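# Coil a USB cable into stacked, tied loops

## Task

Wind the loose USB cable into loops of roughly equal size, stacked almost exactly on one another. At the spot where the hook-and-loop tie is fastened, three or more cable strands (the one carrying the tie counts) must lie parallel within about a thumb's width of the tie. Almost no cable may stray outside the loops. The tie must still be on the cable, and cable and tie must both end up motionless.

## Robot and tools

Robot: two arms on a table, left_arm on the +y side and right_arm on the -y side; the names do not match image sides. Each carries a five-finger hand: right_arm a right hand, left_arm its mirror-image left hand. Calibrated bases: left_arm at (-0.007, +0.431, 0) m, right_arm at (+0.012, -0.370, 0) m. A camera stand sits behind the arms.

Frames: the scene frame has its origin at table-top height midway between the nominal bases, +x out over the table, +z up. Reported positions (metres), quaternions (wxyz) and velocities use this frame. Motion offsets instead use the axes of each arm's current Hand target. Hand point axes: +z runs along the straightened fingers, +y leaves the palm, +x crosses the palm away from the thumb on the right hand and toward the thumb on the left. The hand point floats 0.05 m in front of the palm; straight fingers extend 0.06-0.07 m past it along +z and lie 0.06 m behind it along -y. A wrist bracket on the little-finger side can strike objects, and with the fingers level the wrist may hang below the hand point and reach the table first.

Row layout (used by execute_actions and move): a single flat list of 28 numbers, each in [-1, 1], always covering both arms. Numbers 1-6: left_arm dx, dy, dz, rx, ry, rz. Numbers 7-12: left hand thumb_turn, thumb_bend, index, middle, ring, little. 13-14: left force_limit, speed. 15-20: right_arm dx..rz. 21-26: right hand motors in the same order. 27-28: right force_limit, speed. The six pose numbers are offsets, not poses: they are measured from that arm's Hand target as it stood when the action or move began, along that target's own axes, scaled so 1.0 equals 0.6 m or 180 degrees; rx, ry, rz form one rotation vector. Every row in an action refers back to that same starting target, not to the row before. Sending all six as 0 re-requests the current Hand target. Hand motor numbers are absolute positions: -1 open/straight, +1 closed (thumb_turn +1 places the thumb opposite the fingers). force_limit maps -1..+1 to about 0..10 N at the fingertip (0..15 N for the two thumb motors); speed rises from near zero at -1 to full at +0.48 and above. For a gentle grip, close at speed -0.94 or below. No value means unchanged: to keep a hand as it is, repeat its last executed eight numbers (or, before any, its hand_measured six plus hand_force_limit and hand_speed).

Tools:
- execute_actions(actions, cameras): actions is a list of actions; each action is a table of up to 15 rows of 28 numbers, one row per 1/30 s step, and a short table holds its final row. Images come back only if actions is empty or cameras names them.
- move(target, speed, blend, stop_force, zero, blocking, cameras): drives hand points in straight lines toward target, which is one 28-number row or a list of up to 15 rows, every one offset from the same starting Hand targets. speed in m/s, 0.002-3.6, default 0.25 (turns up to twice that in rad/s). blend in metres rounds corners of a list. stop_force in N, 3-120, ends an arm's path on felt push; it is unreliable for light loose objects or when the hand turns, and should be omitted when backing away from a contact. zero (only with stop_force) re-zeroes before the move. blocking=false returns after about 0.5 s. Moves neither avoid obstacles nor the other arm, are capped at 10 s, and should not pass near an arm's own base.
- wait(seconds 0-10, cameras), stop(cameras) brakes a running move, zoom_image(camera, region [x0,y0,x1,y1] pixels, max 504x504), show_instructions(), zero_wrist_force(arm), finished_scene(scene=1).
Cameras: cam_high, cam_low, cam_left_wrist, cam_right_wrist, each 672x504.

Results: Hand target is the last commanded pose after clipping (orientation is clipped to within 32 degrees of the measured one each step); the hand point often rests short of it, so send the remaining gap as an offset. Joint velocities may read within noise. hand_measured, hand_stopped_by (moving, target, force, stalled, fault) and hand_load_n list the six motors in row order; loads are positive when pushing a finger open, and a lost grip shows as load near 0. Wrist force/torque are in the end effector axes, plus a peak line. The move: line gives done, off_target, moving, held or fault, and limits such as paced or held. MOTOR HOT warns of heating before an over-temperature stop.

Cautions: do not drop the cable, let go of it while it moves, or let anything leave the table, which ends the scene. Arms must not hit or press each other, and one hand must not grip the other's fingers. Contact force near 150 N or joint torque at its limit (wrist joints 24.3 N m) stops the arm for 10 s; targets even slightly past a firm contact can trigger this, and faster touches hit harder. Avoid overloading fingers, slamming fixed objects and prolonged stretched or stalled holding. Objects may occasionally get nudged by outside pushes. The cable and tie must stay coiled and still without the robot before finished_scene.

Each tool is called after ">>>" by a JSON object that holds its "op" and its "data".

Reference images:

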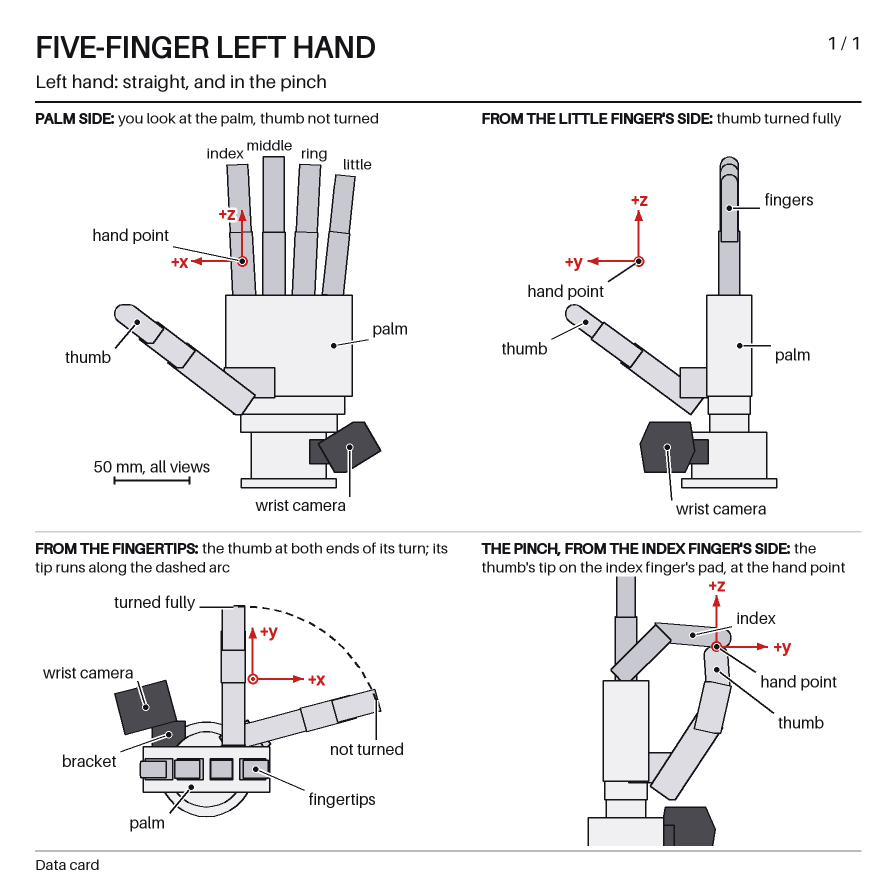

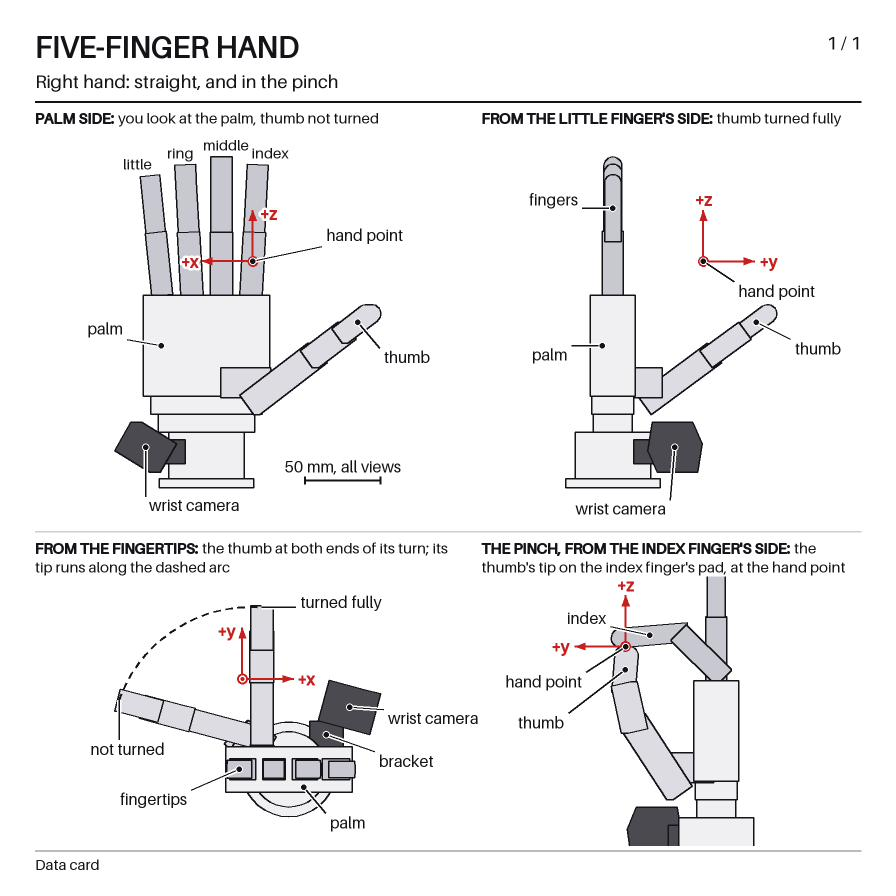

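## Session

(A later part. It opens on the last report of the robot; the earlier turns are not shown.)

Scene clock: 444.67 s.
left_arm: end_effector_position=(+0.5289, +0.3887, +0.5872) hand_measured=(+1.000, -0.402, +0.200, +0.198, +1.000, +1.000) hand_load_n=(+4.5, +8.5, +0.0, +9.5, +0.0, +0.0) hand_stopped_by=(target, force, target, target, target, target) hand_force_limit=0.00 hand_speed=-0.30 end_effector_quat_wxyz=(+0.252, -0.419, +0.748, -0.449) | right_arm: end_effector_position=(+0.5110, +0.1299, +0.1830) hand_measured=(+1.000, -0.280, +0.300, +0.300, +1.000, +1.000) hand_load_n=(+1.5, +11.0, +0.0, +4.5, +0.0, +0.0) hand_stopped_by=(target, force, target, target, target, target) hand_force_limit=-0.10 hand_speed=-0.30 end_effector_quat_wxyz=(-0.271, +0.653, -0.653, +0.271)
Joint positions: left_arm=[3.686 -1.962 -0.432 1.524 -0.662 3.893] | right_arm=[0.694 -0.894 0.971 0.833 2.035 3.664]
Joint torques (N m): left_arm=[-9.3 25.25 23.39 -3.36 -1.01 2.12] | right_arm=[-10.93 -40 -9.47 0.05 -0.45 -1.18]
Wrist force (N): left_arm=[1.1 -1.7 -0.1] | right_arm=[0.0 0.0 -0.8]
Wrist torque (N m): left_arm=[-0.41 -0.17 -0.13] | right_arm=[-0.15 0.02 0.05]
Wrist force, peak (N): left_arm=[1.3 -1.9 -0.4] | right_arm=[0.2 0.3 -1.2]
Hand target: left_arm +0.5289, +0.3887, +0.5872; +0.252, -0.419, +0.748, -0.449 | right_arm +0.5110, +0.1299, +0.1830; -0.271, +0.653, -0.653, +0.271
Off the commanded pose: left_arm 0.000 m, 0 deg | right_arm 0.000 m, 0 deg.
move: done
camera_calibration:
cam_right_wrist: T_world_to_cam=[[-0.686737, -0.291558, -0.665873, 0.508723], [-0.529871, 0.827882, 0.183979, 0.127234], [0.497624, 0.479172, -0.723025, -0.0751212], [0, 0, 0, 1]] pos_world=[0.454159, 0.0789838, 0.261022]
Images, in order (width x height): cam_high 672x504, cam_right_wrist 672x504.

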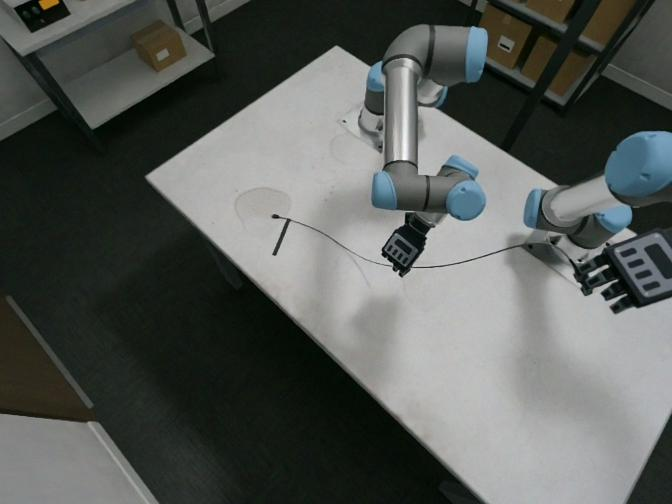

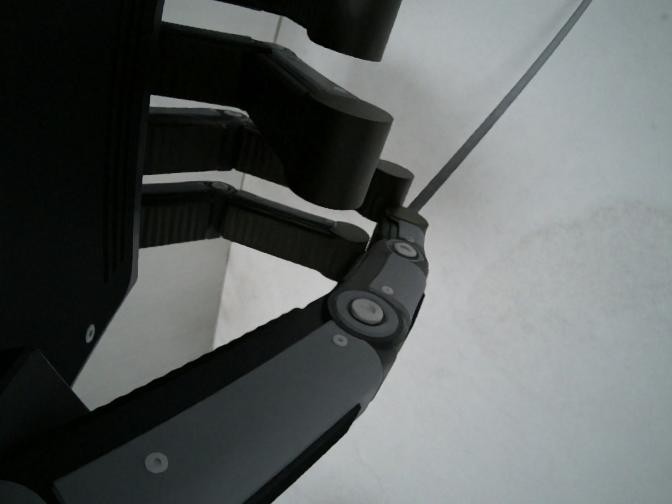

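>>> {"op": "move", "data": {"target": [0,0,0,0,0,0,1,-0.3,0.2,0.2,1,1,0,-0.3,0,0.05,0.05,0,0,0,1,-0.1,0.3,0.3,1,1,-0.1,-0.3], "speed": 0.05, "cameras": ["cam_high","cam_low","cam_right_wrist"]}}

>>> {"op": "zoom_image", "data": {"camera": "cam_right_wrist", "region": [250, 100, 490, 280]}}

Scene clock: 448.17 s.
left_arm: end_effector_position=(+0.5289, +0.3887, +0.5872) hand_measured=(+1.000, -0.402, +0.200, +0.198, +1.000, +1.000) hand_load_n=(+4.5, +8.5, +0.0, +9.5, +0.0, +0.0) hand_stopped_by=(target, force, target, target, target, target) hand_force_limit=0.00 hand_speed=-0.30 end_effector_quat_wxyz=(+0.252, -0.419, +0.748, -0.449) | right_arm: end_effector_position=(+0.5111, +0.1299, +0.1407) hand_measured=(+1.000, -0.280, +0.300, +0.300, +1.000, +1.000) hand_load_n=(+1.5, +11.0, +0.0, +4.0, +0.0, +0.0) hand_stopped_by=(target, force, target, target, target, target) hand_force_limit=-0.10 hand_speed=-0.30 end_effector_quat_wxyz=(-0.271, +0.653, -0.653, +0.271)
Joint positions: left_arm=[3.686 -1.962 -0.432 1.524 -0.662 3.893] | right_arm=[0.694 -0.879 1.054 0.735 2.035 3.664]
Joint torques (N m): left_arm=[-9.32 24.75 23.18 -3.26 -1.06 2.11] | right_arm=[-11.59 -36.93 -7.81 -1.19 -0.42 -1.1]
Wrist force (N): left_arm=[1.0 -1.8 -0.3] | right_arm=[0.0 0.1 -1.3]
Wrist torque (N m): left_arm=[-0.40 -0.16 -0.13] | right_arm=[-0.09 0.04 0.06]
Wrist force, peak (N): left_arm=[1.1 -2.0 -0.3] | right_arm=[0.4 -0.4 -1.3]
Hand target: left_arm +0.5289, +0.3887, +0.5872; +0.252, -0.419, +0.748, -0.449 | right_arm +0.5111, +0.1299, +0.1406; -0.271, +0.653, -0.653, +0.271
Off the commanded pose: left_arm 0.000 m, 0 deg | right_arm 0.000 m, 0 deg.
move: done
camera_calibration:
cam_right_wrist: T_world_to_cam=[[-0.686751, -0.291572, -0.665852, 0.48056], [-0.529831, 0.827921, 0.183919, 0.135008], [0.497647, 0.479096, -0.723059, -0.105702], [0, 0, 0, 1]] pos_world=[0.454159, 0.0789837, 0.218722]
Images, in order (width x height): cam_high 672x504, cam_low 672x504, cam_right_wrist 672x504.

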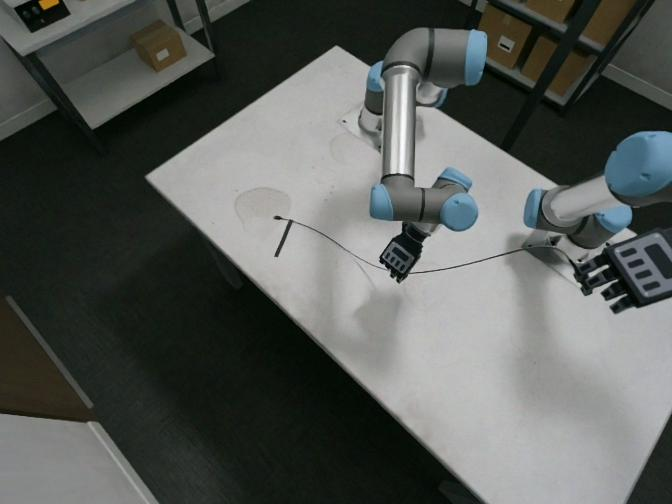

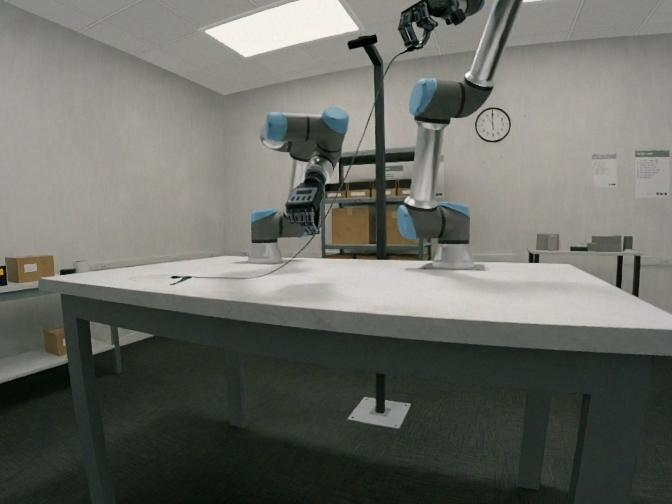

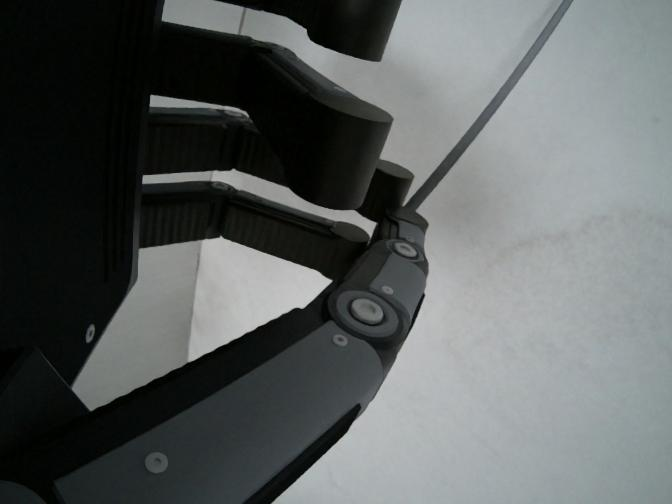

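Scaled by 2.100 from the camera's 672x504 image, which has a finer 960x720 frame.

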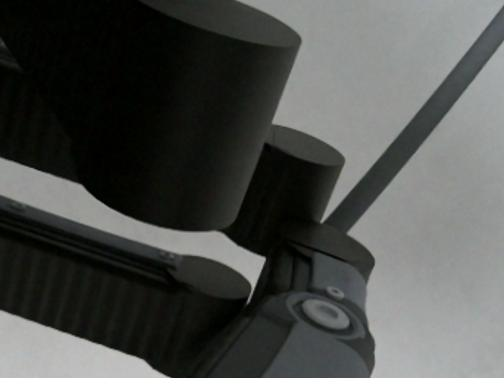

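>>> {"op": "move", "data": {"target": [0,0.6431,0.3420,0,0,0,1,-0.3,0.2,0.2,1,1,0,-0.3,0.1998,0.2008,0.0127,0,0,0,1,-0.1,0.3,0.3,1,1,-0.1,-0.3], "speed": 0.2, "cameras": ["cam_high","cam_low","cam_right_wrist"]}}

Scene clock: 459.33 s.
left_arm: end_effector_position=(+0.5289, +0.3887, +0.1502) hand_measured=(+1.000, -0.402, +0.200, +0.198, +1.000, +1.000) hand_load_n=(+5.0, +8.5, +0.0, +10.0, +0.5, +0.0) hand_stopped_by=(target, force, target, target, target, target) hand_force_limit=0.00 hand_speed=-0.30 end_effector_quat_wxyz=(+0.252, -0.419, +0.748, -0.449) | right_arm: end_effector_position=(+0.4315, +0.0101, +0.0499) hand_measured=(+1.000, -0.280, +0.300, +0.300, +1.000, +1.000) hand_load_n=(+1.5, +11.0, +0.0, +4.0, +0.0, +0.0) hand_stopped_by=(target, force, target, target, target, target) hand_force_limit=-0.10 hand_speed=-0.30 end_effector_quat_wxyz=(-0.271, +0.653, -0.653, +0.271)
Joint positions: left_arm=[3.686 -1.823 -1.821 2.775 -0.662 3.893] | right_arm=[0.597 -1.137 1.717 0.295 1.974 3.581]
Joint torques (N m): left_arm=[-10.17 21.09 8.99 0.4 -1.25 -1.79] | right_arm=[-13.01 -42.72 -6.01 -1.29 -1.21 -1.41]
Wrist force (N): left_arm=[1.3 -1.7 0.0] | right_arm=[-0.2 0.0 -1.2]
Wrist torque (N m): left_arm=[-0.41 -0.17 -0.03] | right_arm=[-0.11 0.07 0.18]
Wrist force, peak (N): left_arm=[1.3 -2.3 -0.7] | right_arm=[0.3 -0.1 -1.6]
Hand target: left_arm +0.5289, +0.3887, +0.1501; +0.252, -0.419, +0.748, -0.449 | right_arm +0.4315, +0.0100, +0.0499; -0.271, +0.653, -0.653, +0.271
Off the commanded pose: left_arm 0.000 m, 0 deg | right_arm 0.000 m, 0 deg.
move: done
camera_calibration:
cam_right_wrist: T_world_to_cam=[[-0.686737, -0.291558, -0.665873, 0.330474], [-0.529871, 0.827882, 0.183979, 0.208807], [0.497624, 0.479172, -0.723025, -0.0742923], [0, 0, 0, 1]] pos_world=[0.374559, -0.0409162, 0.127922]
Images, in order (width x height): cam_high 672x504, cam_low 672x504, cam_right_wrist 672x504.

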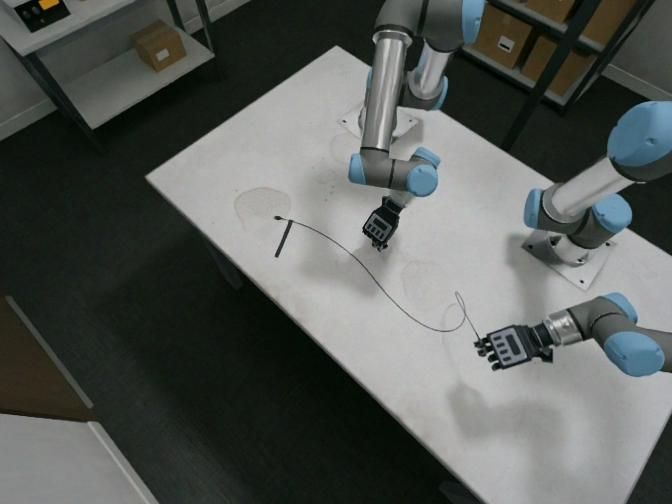

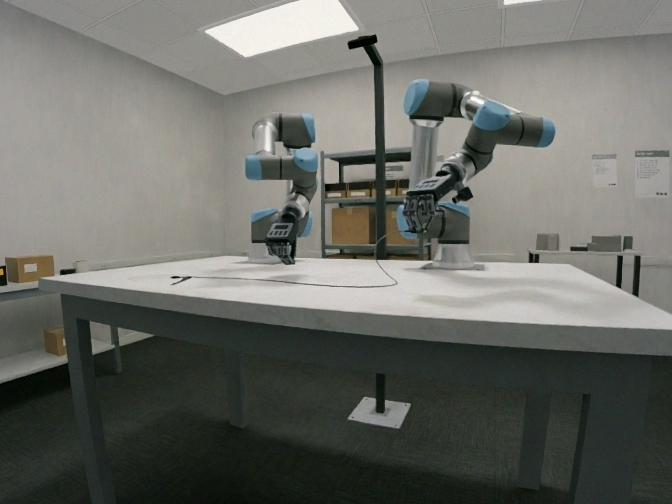

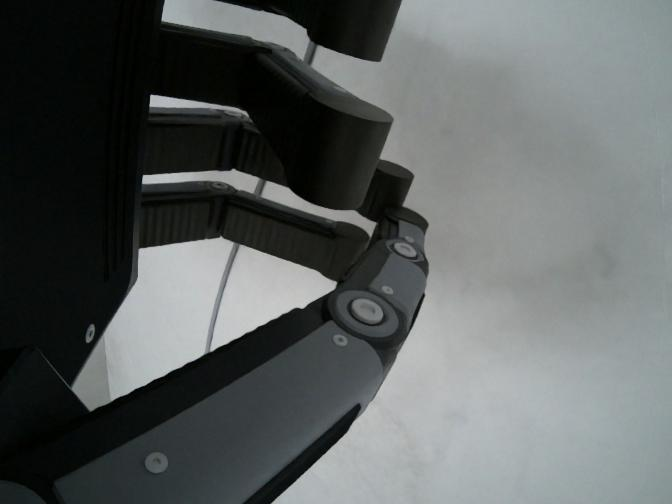

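>>> {"op": "move", "data": {"target": [0,-0.6431,-0.3420,0,0,0,1,-0.3,0.2,0.2,1,1,0,-0.3,0,-0.2357,-0.2357,0,0,0,1,-0.7,0,0,1,1,-0.1,0.3], "speed": 0.15, "cameras": ["cam_high","cam_low","cam_right_wrist"]}}

Scene clock: 475.30 s.
left_arm: end_effector_position=(+0.5289, +0.3887, +0.5871) hand_measured=(+1.000, -0.402, +0.200, +0.198, +1.000, +1.000) hand_load_n=(+4.5, +9.0, +0.0, +9.5, +0.0, +0.0) hand_stopped_by=(target, force, target, target, target, target) hand_force_limit=0.00 hand_speed=-0.30 end_effector_quat_wxyz=(+0.252, -0.419, +0.748, -0.449) | right_arm: end_effector_position=(+0.4312, +0.0100, +0.2499) hand_measured=(+1.000, -0.700, +0.000, +0.000, +1.000, +1.000) hand_load_n=(+0.0, +0.0, -0.5, -0.5, +0.0, +0.0) hand_stopped_by=(target, target, target, target, target, target) hand_force_limit=-0.10 hand_speed=0.30 end_effector_quat_wxyz=(-0.271, +0.653, -0.653, +0.271)
Joint positions: left_arm=[3.686 -1.961 -0.433 1.525 -0.662 3.893] | right_arm=[0.597 -1.294 1.391 0.778 1.974 3.581]
Joint torques (N m): left_arm=[-9.81 25.85 22.14 -3.25 -1.19 2.34] | right_arm=[14.26 -38.06 -24.38 3.24 2.15 0.72]
Wrist force (N): left_arm=[1.1 -1.8 -0.2] | right_arm=[0.0 0.3 -1.1]
Wrist torque (N m): left_arm=[-0.41 -0.17 -0.13] | right_arm=[-0.07 0.02 0.22]
Wrist force, peak (N): left_arm=[1.2 -2.4 -0.5] | right_arm=[-0.2 0.4 -1.6]
Hand target: left_arm +0.5289, +0.3887, +0.5872; +0.252, -0.419, +0.748, -0.449 | right_arm +0.4312, +0.0100, +0.2499; -0.271, +0.653, -0.653, +0.271
Off the commanded pose: left_arm 0.000 m, 0 deg | right_arm 0.000 m, 0 deg.
move: done
camera_calibration:
cam_right_wrist: T_world_to_cam=[[-0.686737, -0.291558, -0.665873, 0.463376], [-0.529871, 0.827882, 0.183979, 0.17187], [0.497624, 0.479172, -0.723025, 0.0703897], [0, 0, 0, 1]] pos_world=[0.374259, -0.0409162, 0.327822]
Images, in order (width x height): cam_high 672x504, cam_low 672x504, cam_right_wrist 672x504.

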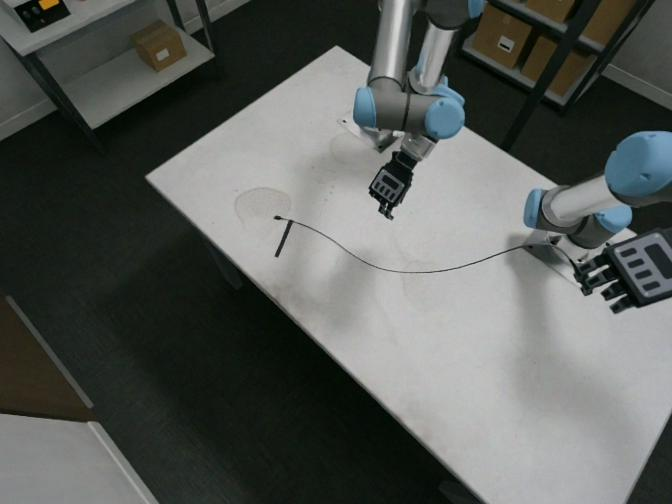

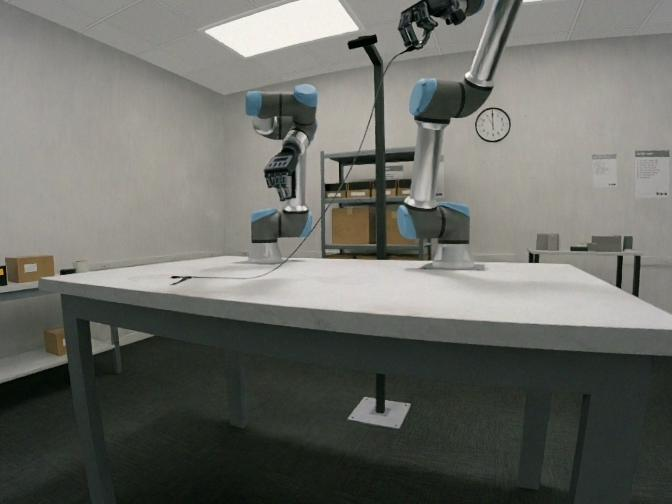

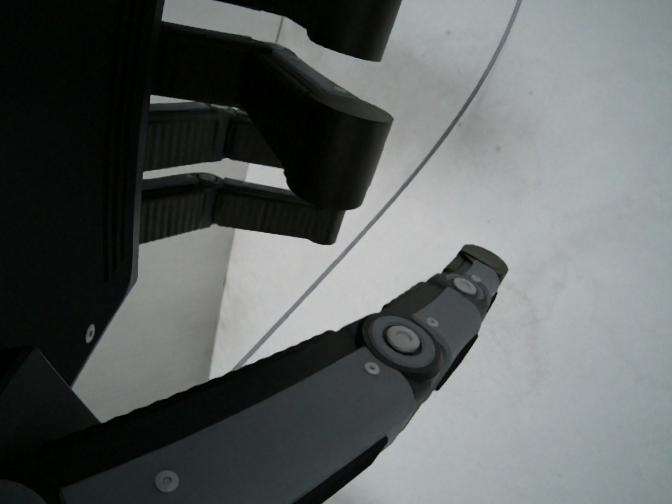

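>>> {"op": "move", "data": {"target": [0,0,0,0,0,0,1,-0.3,0.2,0.2,1,1,0,-0.3,-0.1167,-0.0587,0.1294,0,0,0,1,-0.7,0,0,1,1,-0.1,0.3], "speed": 0.15, "cameras": ["cam_right_wrist"]}}

Scene clock: 477.97 s.
left_arm: end_effector_position=(+0.5289, +0.3887, +0.5871) hand_measured=(+1.000, -0.402, +0.200, +0.198, +1.000, +1.000) hand_load_n=(+4.5, +8.5, +0.0, +9.5, +0.0, +0.0) hand_stopped_by=(target, force, target, target, target, target) hand_force_limit=0.00 hand_speed=-0.30 end_effector_quat_wxyz=(+0.252, -0.419, +0.748, -0.449) | right_arm: end_effector_position=(+0.5109, +0.0800, +0.2200) hand_measured=(+1.000, -0.700, +0.000, +0.000, +1.000, +1.000) hand_load_n=(+0.0, +0.0, +0.0, +0.0, +0.0, +0.0) hand_stopped_by=(target, target, target, target, target, target) hand_force_limit=-0.10 hand_speed=0.30 end_effector_quat_wxyz=(-0.271, +0.653, -0.653, +0.271)
Joint positions: left_arm=[3.686 -1.961 -0.433 1.525 -0.662 3.893] | right_arm=[0.623 -1.015 1.068 0.83 1.991 3.603]
Joint torques (N m): left_arm=[-9.71 24.66 22.01 -3.47 -1.06 1.96] | right_arm=[14.21 -33.66 -25.16 3.07 2.13 1.06]
Wrist force (N): left_arm=[1.0 -1.7 -0.2] | right_arm=[0.0 -0.1 -1.2]
Wrist torque (N m): left_arm=[-0.39 -0.16 -0.15] | right_arm=[-0.12 0.03 0.04]
Wrist force, peak (N): left_arm=[1.2 -1.9 -0.1] | right_arm=[0.6 0.3 -1.7]
Hand target: left_arm +0.5289, +0.3887, +0.5871; +0.252, -0.419, +0.748, -0.449 | right_arm +0.5110, +0.0801, +0.2200; -0.271, +0.653, -0.653, +0.271
Off the commanded pose: left_arm 0.000 m, 0 deg | right_arm 0.000 m, 0 deg.
move: done
camera_calibration:
cam_right_wrist: T_world_to_cam=[[-0.686667, -0.291582, -0.665934, 0.518731], [-0.529928, 0.827853, 0.183948, 0.161721], [0.497659, 0.479208, -0.722976, -0.0244407], [0, 0, 0, 1]] pos_world=[0.454059, 0.0290838, 0.298022]
Images, in order (width x height): cam_right_wrist 672x504.

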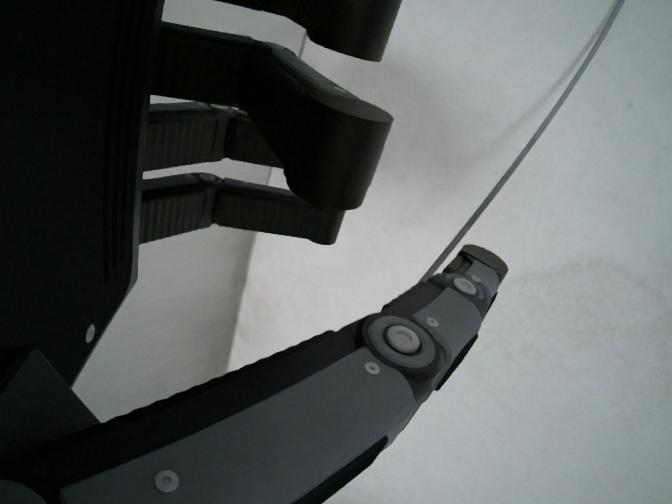

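>>> {"op": "move", "data": {"target": [0,0,0,0,0,0,1,-0.3,0.2,0.2,1,1,0,-0.3,0,0.0707,-0.0707,0,0,0,1,-0.7,0,0,1,1,-0.1,0.3], "speed": 0.15, "cameras": ["cam_right_wrist"]}}

Scene clock: 480.20 s.
left_arm: end_effector_position=(+0.5289, +0.3887, +0.5871) hand_measured=(+1.000, -0.402, +0.200, +0.198, +1.000, +1.000) hand_load_n=(+4.5, +8.0, +0.0, +10.0, +0.0, +0.0) hand_stopped_by=(target, force, target, target, target, target) hand_force_limit=0.00 hand_speed=-0.30 end_effector_quat_wxyz=(+0.252, -0.419, +0.748, -0.449) | right_arm: end_effector_position=(+0.4512, +0.0801, +0.2199) hand_measured=(+1.000, -0.700, +0.000, +0.000, +1.000, +1.000) hand_load_n=(+0.0, +0.0, +0.0, +0.0, +0.5, +0.0) hand_stopped_by=(target, target, target, target, target, target) hand_force_limit=-0.10 hand_speed=0.30 end_effector_quat_wxyz=(-0.271, +0.653, -0.653, +0.271)
Joint positions: left_arm=[3.686 -1.961 -0.433 1.525 -0.662 3.893] | right_arm=[0.693 -1.109 1.218 0.801 2.034 3.663]
Joint torques (N m): left_arm=[-9.73 24.8 22.86 -3.42 -1.07 2.07] | right_arm=[14.14 -46.68 -8.61 -1.14 2.07 1.15]
Wrist force (N): left_arm=[1.1 -1.7 -0.2] | right_arm=[0.0 0.2 -1.1]
Wrist torque (N m): left_arm=[-0.40 -0.18 -0.13] | right_arm=[-0.10 0.03 0.05]
Wrist force, peak (N): left_arm=[1.3 -1.9 0.0] | right_arm=[0.0 0.8 -1.6]
Hand target: left_arm +0.5289, +0.3887, +0.5871; +0.252, -0.419, +0.748, -0.449 | right_arm +0.4510, +0.0801, +0.2199; -0.271, +0.653, -0.653, +0.271
Off the commanded pose: left_arm 0.000 m, 0 deg | right_arm 0.000 m, 0 deg.
move: done
camera_calibration:
cam_right_wrist: T_world_to_cam=[[-0.686771, -0.291591, -0.665823, 0.477609], [-0.529898, 0.827856, 0.184017, 0.130017], [0.497548, 0.479196, -0.723061, 0.00531676], [0, 0, 0, 1]] pos_world=[0.394258, 0.0290838, 0.297922]
Images, in order (width x height): cam_right_wrist 672x504.

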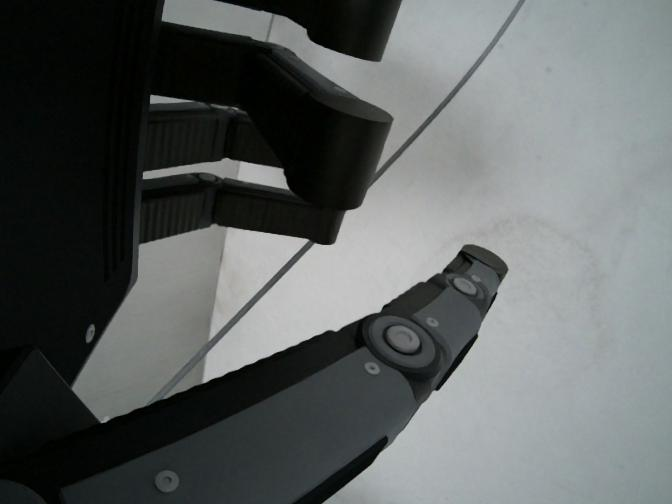

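>>> {"op": "move", "data": {"target": [-0.1579,0.1732,-0.0170,0,0,0,1,-0.3,0.2,0.2,1,1,0,-0.3,0,0,0,0,0,0,1,-0.7,0,0,1,1,-0.1,0.3], "speed": 0.12, "cameras": ["cam_right_wrist","cam_high"]}}

Scene clock: 491.17 s.
left_arm: end_effector_position=(+0.5290, +0.4996, +0.5002) hand_measured=(+1.000, -0.402, +0.200, +0.198, +1.000, +1.000) hand_load_n=(+5.0, +8.5, +0.0, +9.5, +0.0, +0.0) hand_stopped_by=(target, force, target, target, target, target) hand_force_limit=0.00 hand_speed=-0.30 end_effector_quat_wxyz=(+0.252, -0.419, +0.748, -0.449) | right_arm: end_effector_position=(+0.4510, +0.0801, +0.2199) hand_measured=(+1.000, -0.700, +0.000, +0.000, +1.000, +1.000) hand_load_n=(+0.0, -0.5, +0.0, +0.0, +0.0, +0.0) hand_stopped_by=(target, target, target, target, target, target) hand_force_limit=-0.10 hand_speed=0.30 end_effector_quat_wxyz=(-0.271, +0.653, -0.653, +0.271)
Joint positions: left_arm=[3.908 -1.908 -0.846 1.609 -0.542 4.225] | right_arm=[0.693 -1.109 1.218 0.801 2.034 3.663]
Joint torques (N m): left_arm=[13.24 27 10.33 -4.03 3.1 2.1] | right_arm=[13.65 -46.75 -8.69 -1.17 2.2 1.22]
Wrist force (N): left_arm=[1.2 -1.8 -0.1] | right_arm=[0.0 0.1 -0.8]
Wrist torque (N m): left_arm=[-0.40 -0.18 -0.10] | right_arm=[-0.14 0.01 0.05]
Wrist force, peak (N): left_arm=[1.7 -2.3 -0.2] | right_arm=[-0.2 0.2 -1.3]
Hand target: left_arm +0.5290, +0.4997, +0.5001; +0.252, -0.419, +0.748, -0.449 | right_arm +0.4510, +0.0801, +0.2199; -0.271, +0.653, -0.653, +0.271
Off the commanded pose: left_arm 0.000 m, 0 deg | right_arm 0.000 m, 0 deg.
move: done
camera_calibration:
cam_right_wrist: T_world_to_cam=[[-0.686737, -0.291558, -0.665873, 0.477541], [-0.529871, 0.827882, 0.183979, 0.129964], [0.497624, 0.479172, -0.723025, 0.00532648], [0, 0, 0, 1]] pos_world=[0.394159, 0.0290838, 0.297922]
Images, in order (width x height): cam_high 672x504, cam_right_wrist 672x504.

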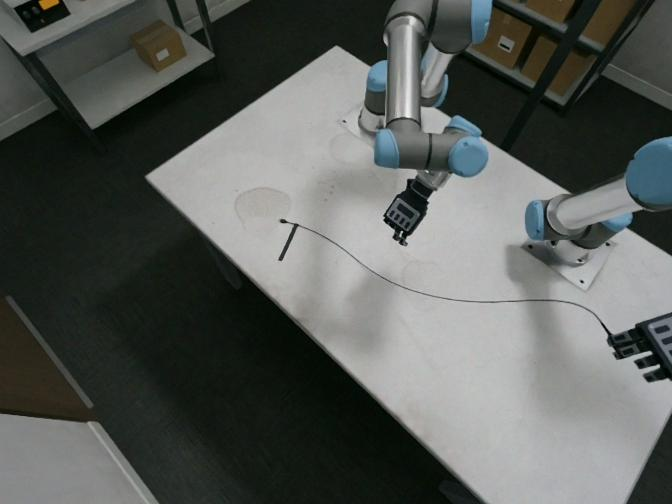

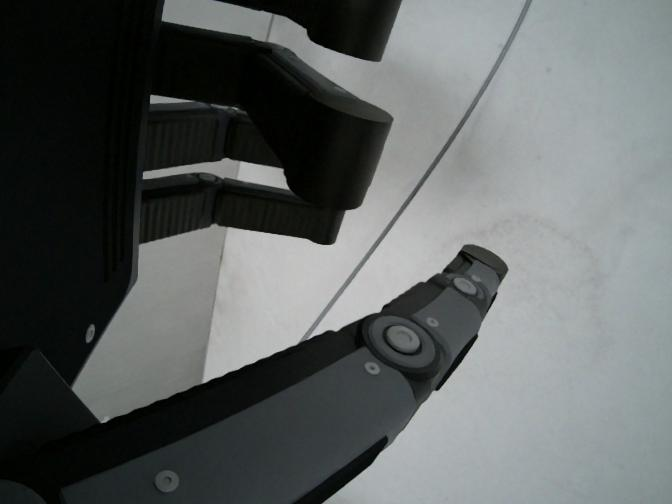

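>>> {"op": "move", "data": {"target": [0,0,0,0,0,0,1,-0.3,0.2,0.2,1,1,0,-0.3,0,-0.0707,0.0707,0,0,0,1,-0.7,0,0,1,1,-0.1,0.3], "speed": 0.12, "cameras": ["cam_right_wrist","cam_low"]}}

Scene clock: 493.80 s.
left_arm: end_effector_position=(+0.5290, +0.4997, +0.5001) hand_measured=(+1.000, -0.402, +0.200, +0.198, +1.000, +1.000) hand_load_n=(+4.5, +8.5, +0.0, +9.5, +0.0, +0.0) hand_stopped_by=(target, force, target, target, target, target) hand_force_limit=0.00 hand_speed=-0.30 end_effector_quat_wxyz=(+0.252, -0.419, +0.748, -0.449) | right_arm: end_effector_position=(+0.5109, +0.0801, +0.2200) hand_measured=(+1.000, -0.700, +0.000, +0.000, +1.000, +1.000) hand_load_n=(+0.0, +0.0, +0.0, +0.0, +0.0, +0.0) hand_stopped_by=(target, target, target, target, target, target) hand_force_limit=-0.10 hand_speed=0.30 end_effector_quat_wxyz=(-0.271, +0.653, -0.653, +0.271)
Joint positions: left_arm=[3.908 -1.908 -0.846 1.609 -0.541 4.225] | right_arm=[0.623 -1.015 1.068 0.83 1.991 3.603]
Joint torques (N m): left_arm=[13.8 25.6 9.46 -4.05 3.25 2.11] | right_arm=[-12.75 -32.48 -23.76 3.34 -1.3 -1.49]
Wrist force (N): left_arm=[1.3 -1.9 0.2] | right_arm=[-0.1 -0.3 -1.3]
Wrist torque (N m): left_arm=[-0.43 -0.18 -0.09] | right_arm=[-0.13 0.07 0.18]
Wrist force, peak (N): left_arm=[1.3 -2.0 0.0] | right_arm=[0.0 0.8 -1.5]
Hand target: left_arm +0.5290, +0.4997, +0.5001; +0.252, -0.419, +0.748, -0.449 | right_arm +0.5110, +0.0801, +0.2200; -0.271, +0.653, -0.653, +0.271
Off the commanded pose: left_arm 0.000 m, 0 deg | right_arm 0.000 m, 0 deg.
move: done
camera_calibration:
cam_right_wrist: T_world_to_cam=[[-0.686667, -0.291582, -0.665934, 0.518662], [-0.529928, 0.827853, 0.183948, 0.161668], [0.497659, 0.479208, -0.722976, -0.0243909], [0, 0, 0, 1]] pos_world=[0.453959, 0.0290838, 0.298022]
Images, in order (width x height): cam_low 672x504, cam_right_wrist 672x504.

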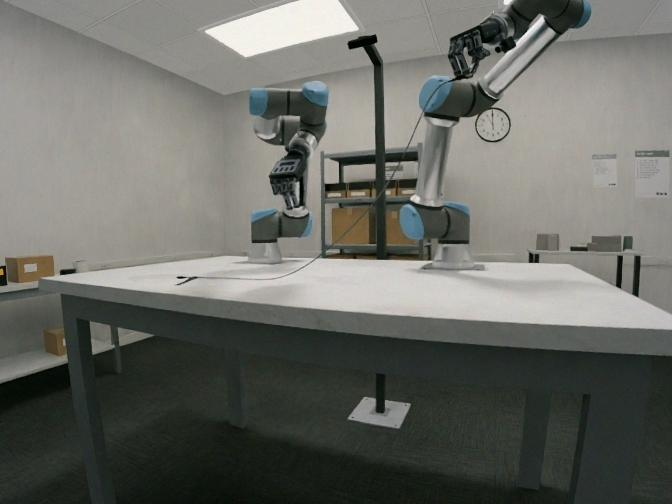

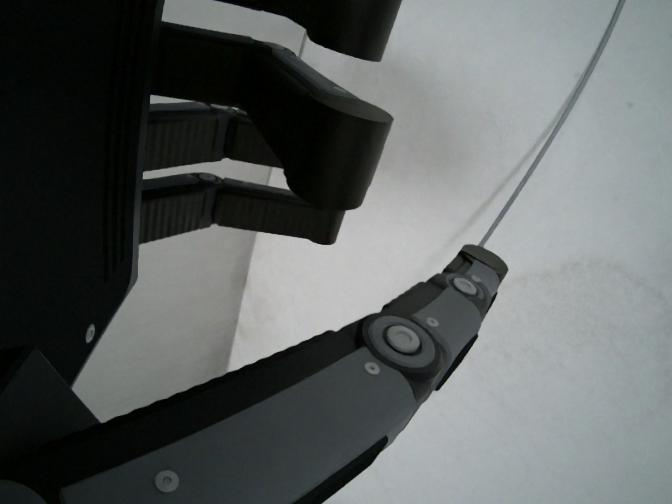

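>>> {"op": "move", "data": {"target": [0,0,0,0,0,0,1,-0.3,0.2,0.2,1,1,0,-0.3,-0.0852,0.0040,0.1490,0,-0.1768,0.1768,1,-0.7,0,0,1,1,-0.1,0.3], "speed": 0.15, "cameras": ["cam_right_wrist","cam_high","cam_low"]}}

Scene clock: 505.77 s.
left_arm: end_effector_position=(+0.5290, +0.4997, +0.5001) hand_measured=(+1.000, -0.402, +0.200, +0.198, +1.000, +1.000) hand_load_n=(+4.5, +8.5, +0.0, +9.5, +0.5, +0.0) hand_stopped_by=(target, force, target, target, target, target) hand_force_limit=0.00 hand_speed=-0.30 end_effector_quat_wxyz=(+0.252, -0.419, +0.748, -0.449) | right_arm: end_effector_position=(+0.5726, +0.1312, +0.1552) hand_measured=(+1.000, -0.700, +0.000, +0.000, +1.000, +1.000) hand_load_n=(+0.0, +0.0, +0.0, +0.0, +0.0, +0.0) hand_stopped_by=(target, target, target, target, target, target) hand_force_limit=-0.10 hand_speed=0.30 end_effector_quat_wxyz=(+0.500, -0.500, +0.707, +0.000)
Joint positions: left_arm=[3.908 -1.908 -0.846 1.609 -0.541 4.225] | right_arm=[0.409 -1.055 1.469 0.119 1.384 3.987]
Joint torques (N m): left_arm=[13.71 28.24 10.06 -4.07 3 1.98] | right_arm=[-13.17 -30.69 -7.96 -2.32 -1.84 1.17]
Wrist force (N): left_arm=[1.3 -1.8 0.1] | right_arm=[0.3 0.3 -1.1]
Wrist torque (N m): left_arm=[-0.42 -0.18 -0.10] | right_arm=[-0.05 -0.09 0.23]
Wrist force, peak (N): left_arm=[1.3 -2.0 0.1] | right_arm=[0.8 0.3 -1.5]
Hand target: left_arm +0.5290, +0.4997, +0.5001; +0.252, -0.419, +0.748, -0.449 | right_arm +0.5726, +0.1312, +0.1552; +0.501, -0.500, +0.707, +0.000
Off the commanded pose: left_arm 0.000 m, 0 deg | right_arm 0.000 m, 0 deg.
move: done
camera_calibration:
cam_right_wrist: T_world_to_cam=[[-0.686941, 0.263847, -0.677124, 0.461765], [-0.530439, 0.454848, 0.715365, 0.130679], [0.496735, 0.850587, -0.172499, -0.260161], [0, 0, 0, 1]] pos_world=[0.515754, 0.0400152, 0.174311]
Images, in order (width x height): cam_high 672x504, cam_low 672x504, cam_right_wrist 672x504.

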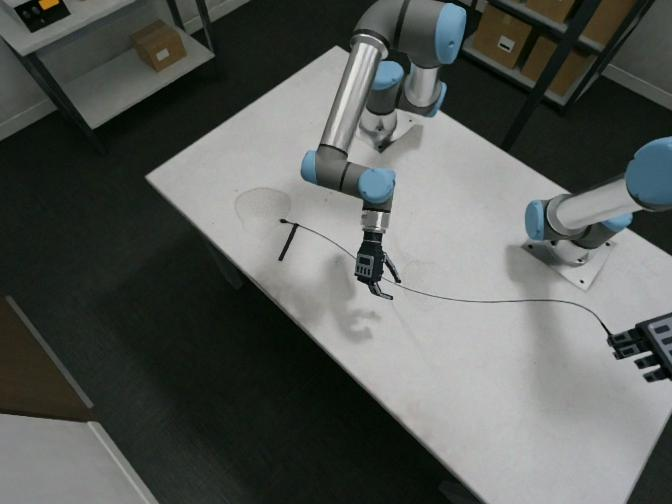

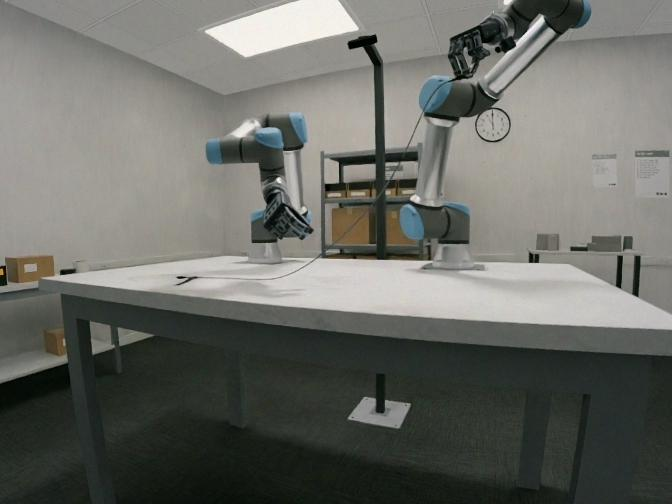

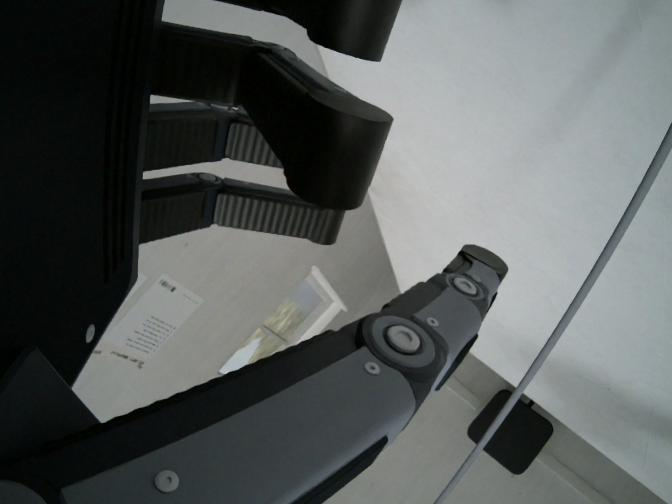

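>>> {"op": "move", "data": {"target": [0,0,0,0,0,0,1,-0.3,0.2,0.2,1,1,0,-0.3,0,0.0833,0,0,0,0,1,-0.7,0,0,1,1,-0.1,0.3], "speed": 0.1, "cameras": ["cam_right_wrist"]}}

Scene clock: 511.07 s.
left_arm: end_effector_position=(+0.5290, +0.4997, +0.5001) hand_measured=(+1.000, -0.402, +0.200, +0.198, +1.000, +1.000) hand_load_n=(+5.0, +8.5, +0.0, +9.5, +0.0, +0.0) hand_stopped_by=(target, force, target, target, target, target) hand_force_limit=0.00 hand_speed=-0.30 end_effector_quat_wxyz=(+0.252, -0.419, +0.748, -0.449) | right_arm: end_effector_position=(+0.5374, +0.1561, +0.1303) hand_measured=(+1.000, -0.700, +0.000, +0.000, +1.000, +1.000) hand_load_n=(-0.5, +0.0, +0.0, +0.0, +0.0, +0.0) hand_stopped_by=(target, target, target, target, target, target) hand_force_limit=-0.10 hand_speed=0.30 end_effector_quat_wxyz=(+0.501, -0.500, +0.707, +0.000)
Joint positions: left_arm=[3.908 -1.908 -0.846 1.609 -0.541 4.225] | right_arm=[0.482 -1.055 1.539 0.043 1.447 4.024]
Joint torques (N m): left_arm=[13.63 28.79 9.73 -3.96 3.08 2.14] | right_arm=[14.2 -29.52 -7.21 -2.29 1.66 1.07]
Wrist force (N): left_arm=[1.3 -1.9 0.1] | right_arm=[0.3 0.1 -1.2]
Wrist torque (N m): left_arm=[-0.42 -0.18 -0.10] | right_arm=[-0.08 -0.11 0.24]
Wrist force, peak (N): left_arm=[1.5 -2.0 0.3] | right_arm=[1.0 -0.1 -1.7]
Hand target: left_arm +0.5290, +0.4997, +0.5001; +0.252, -0.419, +0.748, -0.449 | right_arm +0.5373, +0.1562, +0.1301; +0.501, -0.500, +0.707, +0.000
Off the commanded pose: left_arm 0.000 m, 0 deg | right_arm 0.000 m, 0 deg.
move: done
camera_calibration:
cam_right_wrist: T_world_to_cam=[[-0.686974, 0.263957, -0.677048, 0.414179], [-0.530454, 0.454648, 0.715482, 0.118667], [0.496675, 0.850659, -0.172314, -0.268136], [0, 0, 0, 1]] pos_world=[0.480654, 0.064815, 0.149312]
Images, in order (width x height): cam_right_wrist 672x504.

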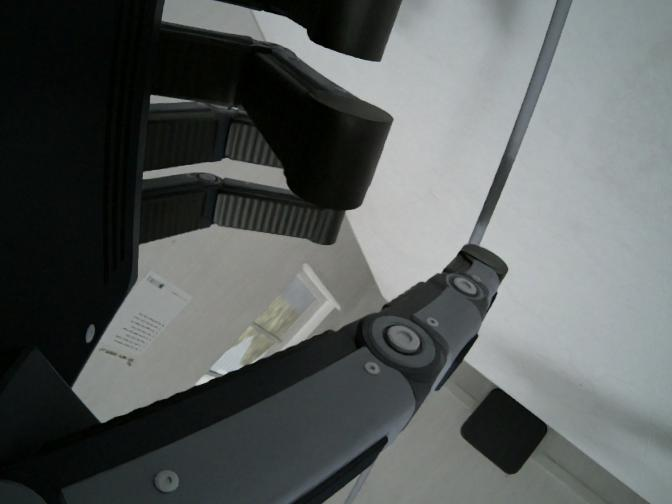

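>>> {"op": "move", "data": {"target": [[0,0,0,0,0,0,1,-0.3,0.2,0.2,1,1,0,-0.3,0,0,0.0267,0,0,0,1,-0.7,0,0,1,1,-0.1,0.3],[0,0,0,0,0,0,1,-0.3,0.2,0.2,1,1,0,-0.3,0,0.0683,0.0267,0,0,0,1,-0.7,0,0,1,1,-0.1,0.3]], "speed": 0.06, "cameras": ["cam_right_wrist"]}}

Scene clock: 517.93 s.
left_arm: end_effector_position=(+0.5290, +0.4997, +0.5001) hand_measured=(+1.000, -0.402, +0.200, +0.198, +1.000, +1.000) hand_load_n=(+4.5, +8.5, +0.0, +9.5, +0.0, +0.0) hand_stopped_by=(target, force, target, target, target, target) hand_force_limit=0.00 hand_speed=-0.30 end_effector_quat_wxyz=(+0.252, -0.419, +0.748, -0.449) | right_arm: end_effector_position=(+0.5198, +0.1846, +0.1017) hand_measured=(+1.000, -0.700, +0.000, +0.000, +1.000, +1.000) hand_load_n=(+0.0, +0.0, +0.0, +0.0, +0.0, +0.0) hand_stopped_by=(target, target, target, target, target, target) hand_force_limit=-0.10 hand_speed=0.30 end_effector_quat_wxyz=(+0.501, -0.500, +0.707, +0.000) end_effector_velocity=(-0.002, +0.002, -0.001) end_effector_angular_velocity=(+0.000, -0.001, +0.001)
Joint positions: left_arm=[3.908 -1.908 -0.846 1.609 -0.541 4.225] | right_arm=[0.547 -1.008 1.546 -0.014 1.504 4.057]
Joint velocities: left_arm=[within noise] | right_arm=[0.005 0 0.003 -0.004 0.003 0.001]
Joint torques (N m): left_arm=[13.59 29.57 9.82 -3.97 3.06 1.98] | right_arm=[13.54 -31.4 -7.57 -2.28 1.64 1.17]
Wrist force (N): left_arm=[1.4 -1.6 0.1] | right_arm=[0.4 0.0 -1.3]
Wrist torque (N m): left_arm=[-0.38 -0.20 -0.10] | right_arm=[-0.10 -0.11 0.23]
Wrist force, peak (N): left_arm=[1.4 -2.0 0.2] | right_arm=[0.7 -0.1 -1.6]
Hand target: left_arm +0.5290, +0.4997, +0.5001; +0.252, -0.419, +0.748, -0.449 | right_arm +0.5197, +0.1847, +0.1016; +0.501, -0.500, +0.707, +0.000
Off the commanded pose: left_arm 0.000 m, 0 deg | right_arm 0.000 m, 0 deg.
move: done
camera_calibration:
cam_right_wrist: T_world_to_cam=[[-0.686974, 0.263957, -0.677048, 0.37527], [-0.530454, 0.454648, 0.715482, 0.116764], [0.496675, 0.850659, -0.172314, -0.288549], [0, 0, 0, 1]] pos_world=[0.463054, 0.093315, 0.120812]
Images, in order (width x height): cam_right_wrist 672x504.

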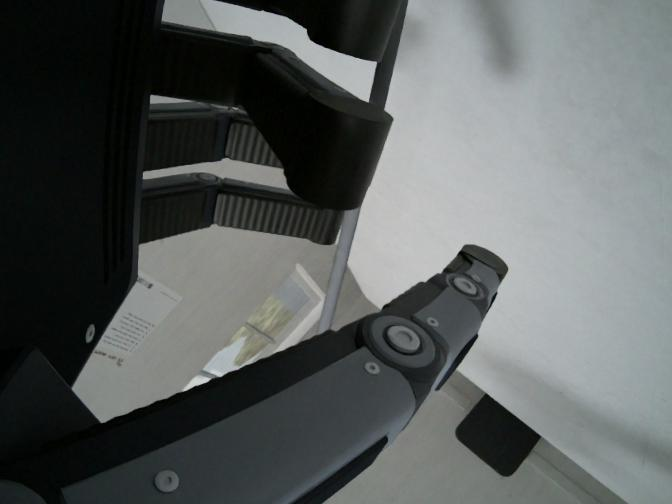

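>>> {"op": "move", "data": {"target": [[0,0,0,0,0,0,1,-0.3,0.2,0.2,1,1,0,-0.3,0,0,0,0,0,0,1,-0.55,0.3,0.3,1,1,0,0],[0,0,0,0,0,0,1,-0.3,0.2,0.2,1,1,0,-0.3,0,0,0,0,0,0,1,-0.1,0.3,0.3,1,1,0,-0.3]], "speed": 0.06, "cameras": ["cam_right_wrist"]}}

>>> {"op": "zoom_image", "data": {"camera": "cam_right_wrist", "region": [250, 100, 490, 280]}}

Scene clock: 520.73 s.
left_arm: end_effector_position=(+0.5290, +0.4997, +0.5001) hand_measured=(+1.000, -0.402, +0.200, +0.198, +1.000, +1.000) hand_load_n=(+5.0, +8.5, +0.0, +9.5, +0.0, +0.0) hand_stopped_by=(target, force, target, target, target, target) hand_force_limit=0.00 hand_speed=-0.30 end_effector_quat_wxyz=(+0.252, -0.419, +0.748, -0.449) | right_arm: end_effector_position=(+0.5197, +0.1847, +0.1016) hand_measured=(+1.000, -0.294, +0.300, +0.300, +1.000, +1.000) hand_load_n=(+1.0, +8.0, +0.0, +3.0, +0.0, +0.0) hand_stopped_by=(target, force, target, target, target, target) hand_force_limit=0.00 hand_speed=-0.30 end_effector_quat_wxyz=(+0.501, -0.500, +0.707, +0.000)
Joint positions: left_arm=[3.908 -1.908 -0.846 1.609 -0.541 4.225] | right_arm=[0.548 -1.008 1.546 -0.014 1.504 4.058]
Joint torques (N m): left_arm=[13.06 31.02 9.56 -3.85 3.06 1.9] | right_arm=[13.16 -32.16 -7.58 -1.65 0.31 1.34]
Wrist force (N): left_arm=[1.4 -1.7 0.1] | right_arm=[0.6 0.1 -1.4]
Wrist torque (N m): left_arm=[-0.40 -0.20 -0.10] | right_arm=[-0.09 -0.15 0.25]
Wrist force, peak (N): left_arm=[1.4 -1.9 0.3] | right_arm=[0.5 0.0 -1.6]
Hand target: left_arm +0.5290, +0.4997, +0.5001; +0.252, -0.419, +0.748, -0.449 | right_arm +0.5197, +0.1847, +0.1016; +0.501, -0.500, +0.707, +0.000
Off the commanded pose: left_arm 0.000 m, 0 deg | right_arm 0.000 m, 0 deg.
move: done
camera_calibration:
cam_right_wrist: T_world_to_cam=[[-0.686893, 0.264062, -0.677089, 0.37497], [-0.530479, 0.454639, 0.715468, 0.116653], [0.49676, 0.850632, -0.172209, -0.288686], [0, 0, 0, 1]] pos_world=[0.462854, 0.093515, 0.120712]
Images, in order (width x height): cam_right_wrist 672x504.

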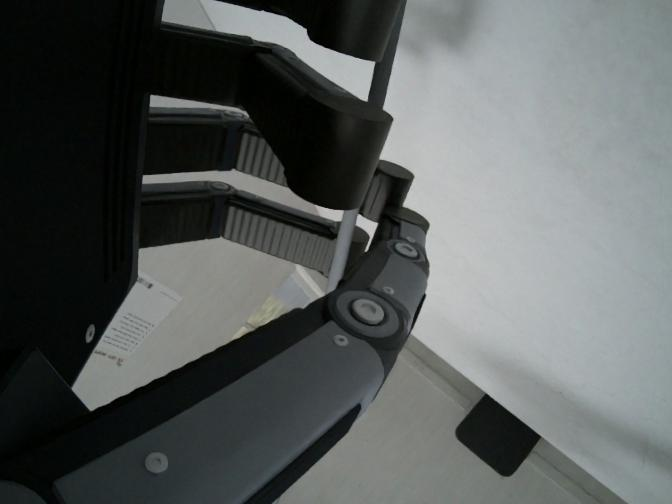

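Scaled by 2.100 from the camera's 672x504 image, which has a finer 960x720 frame.

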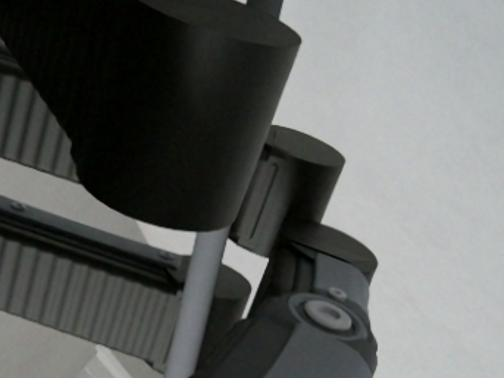

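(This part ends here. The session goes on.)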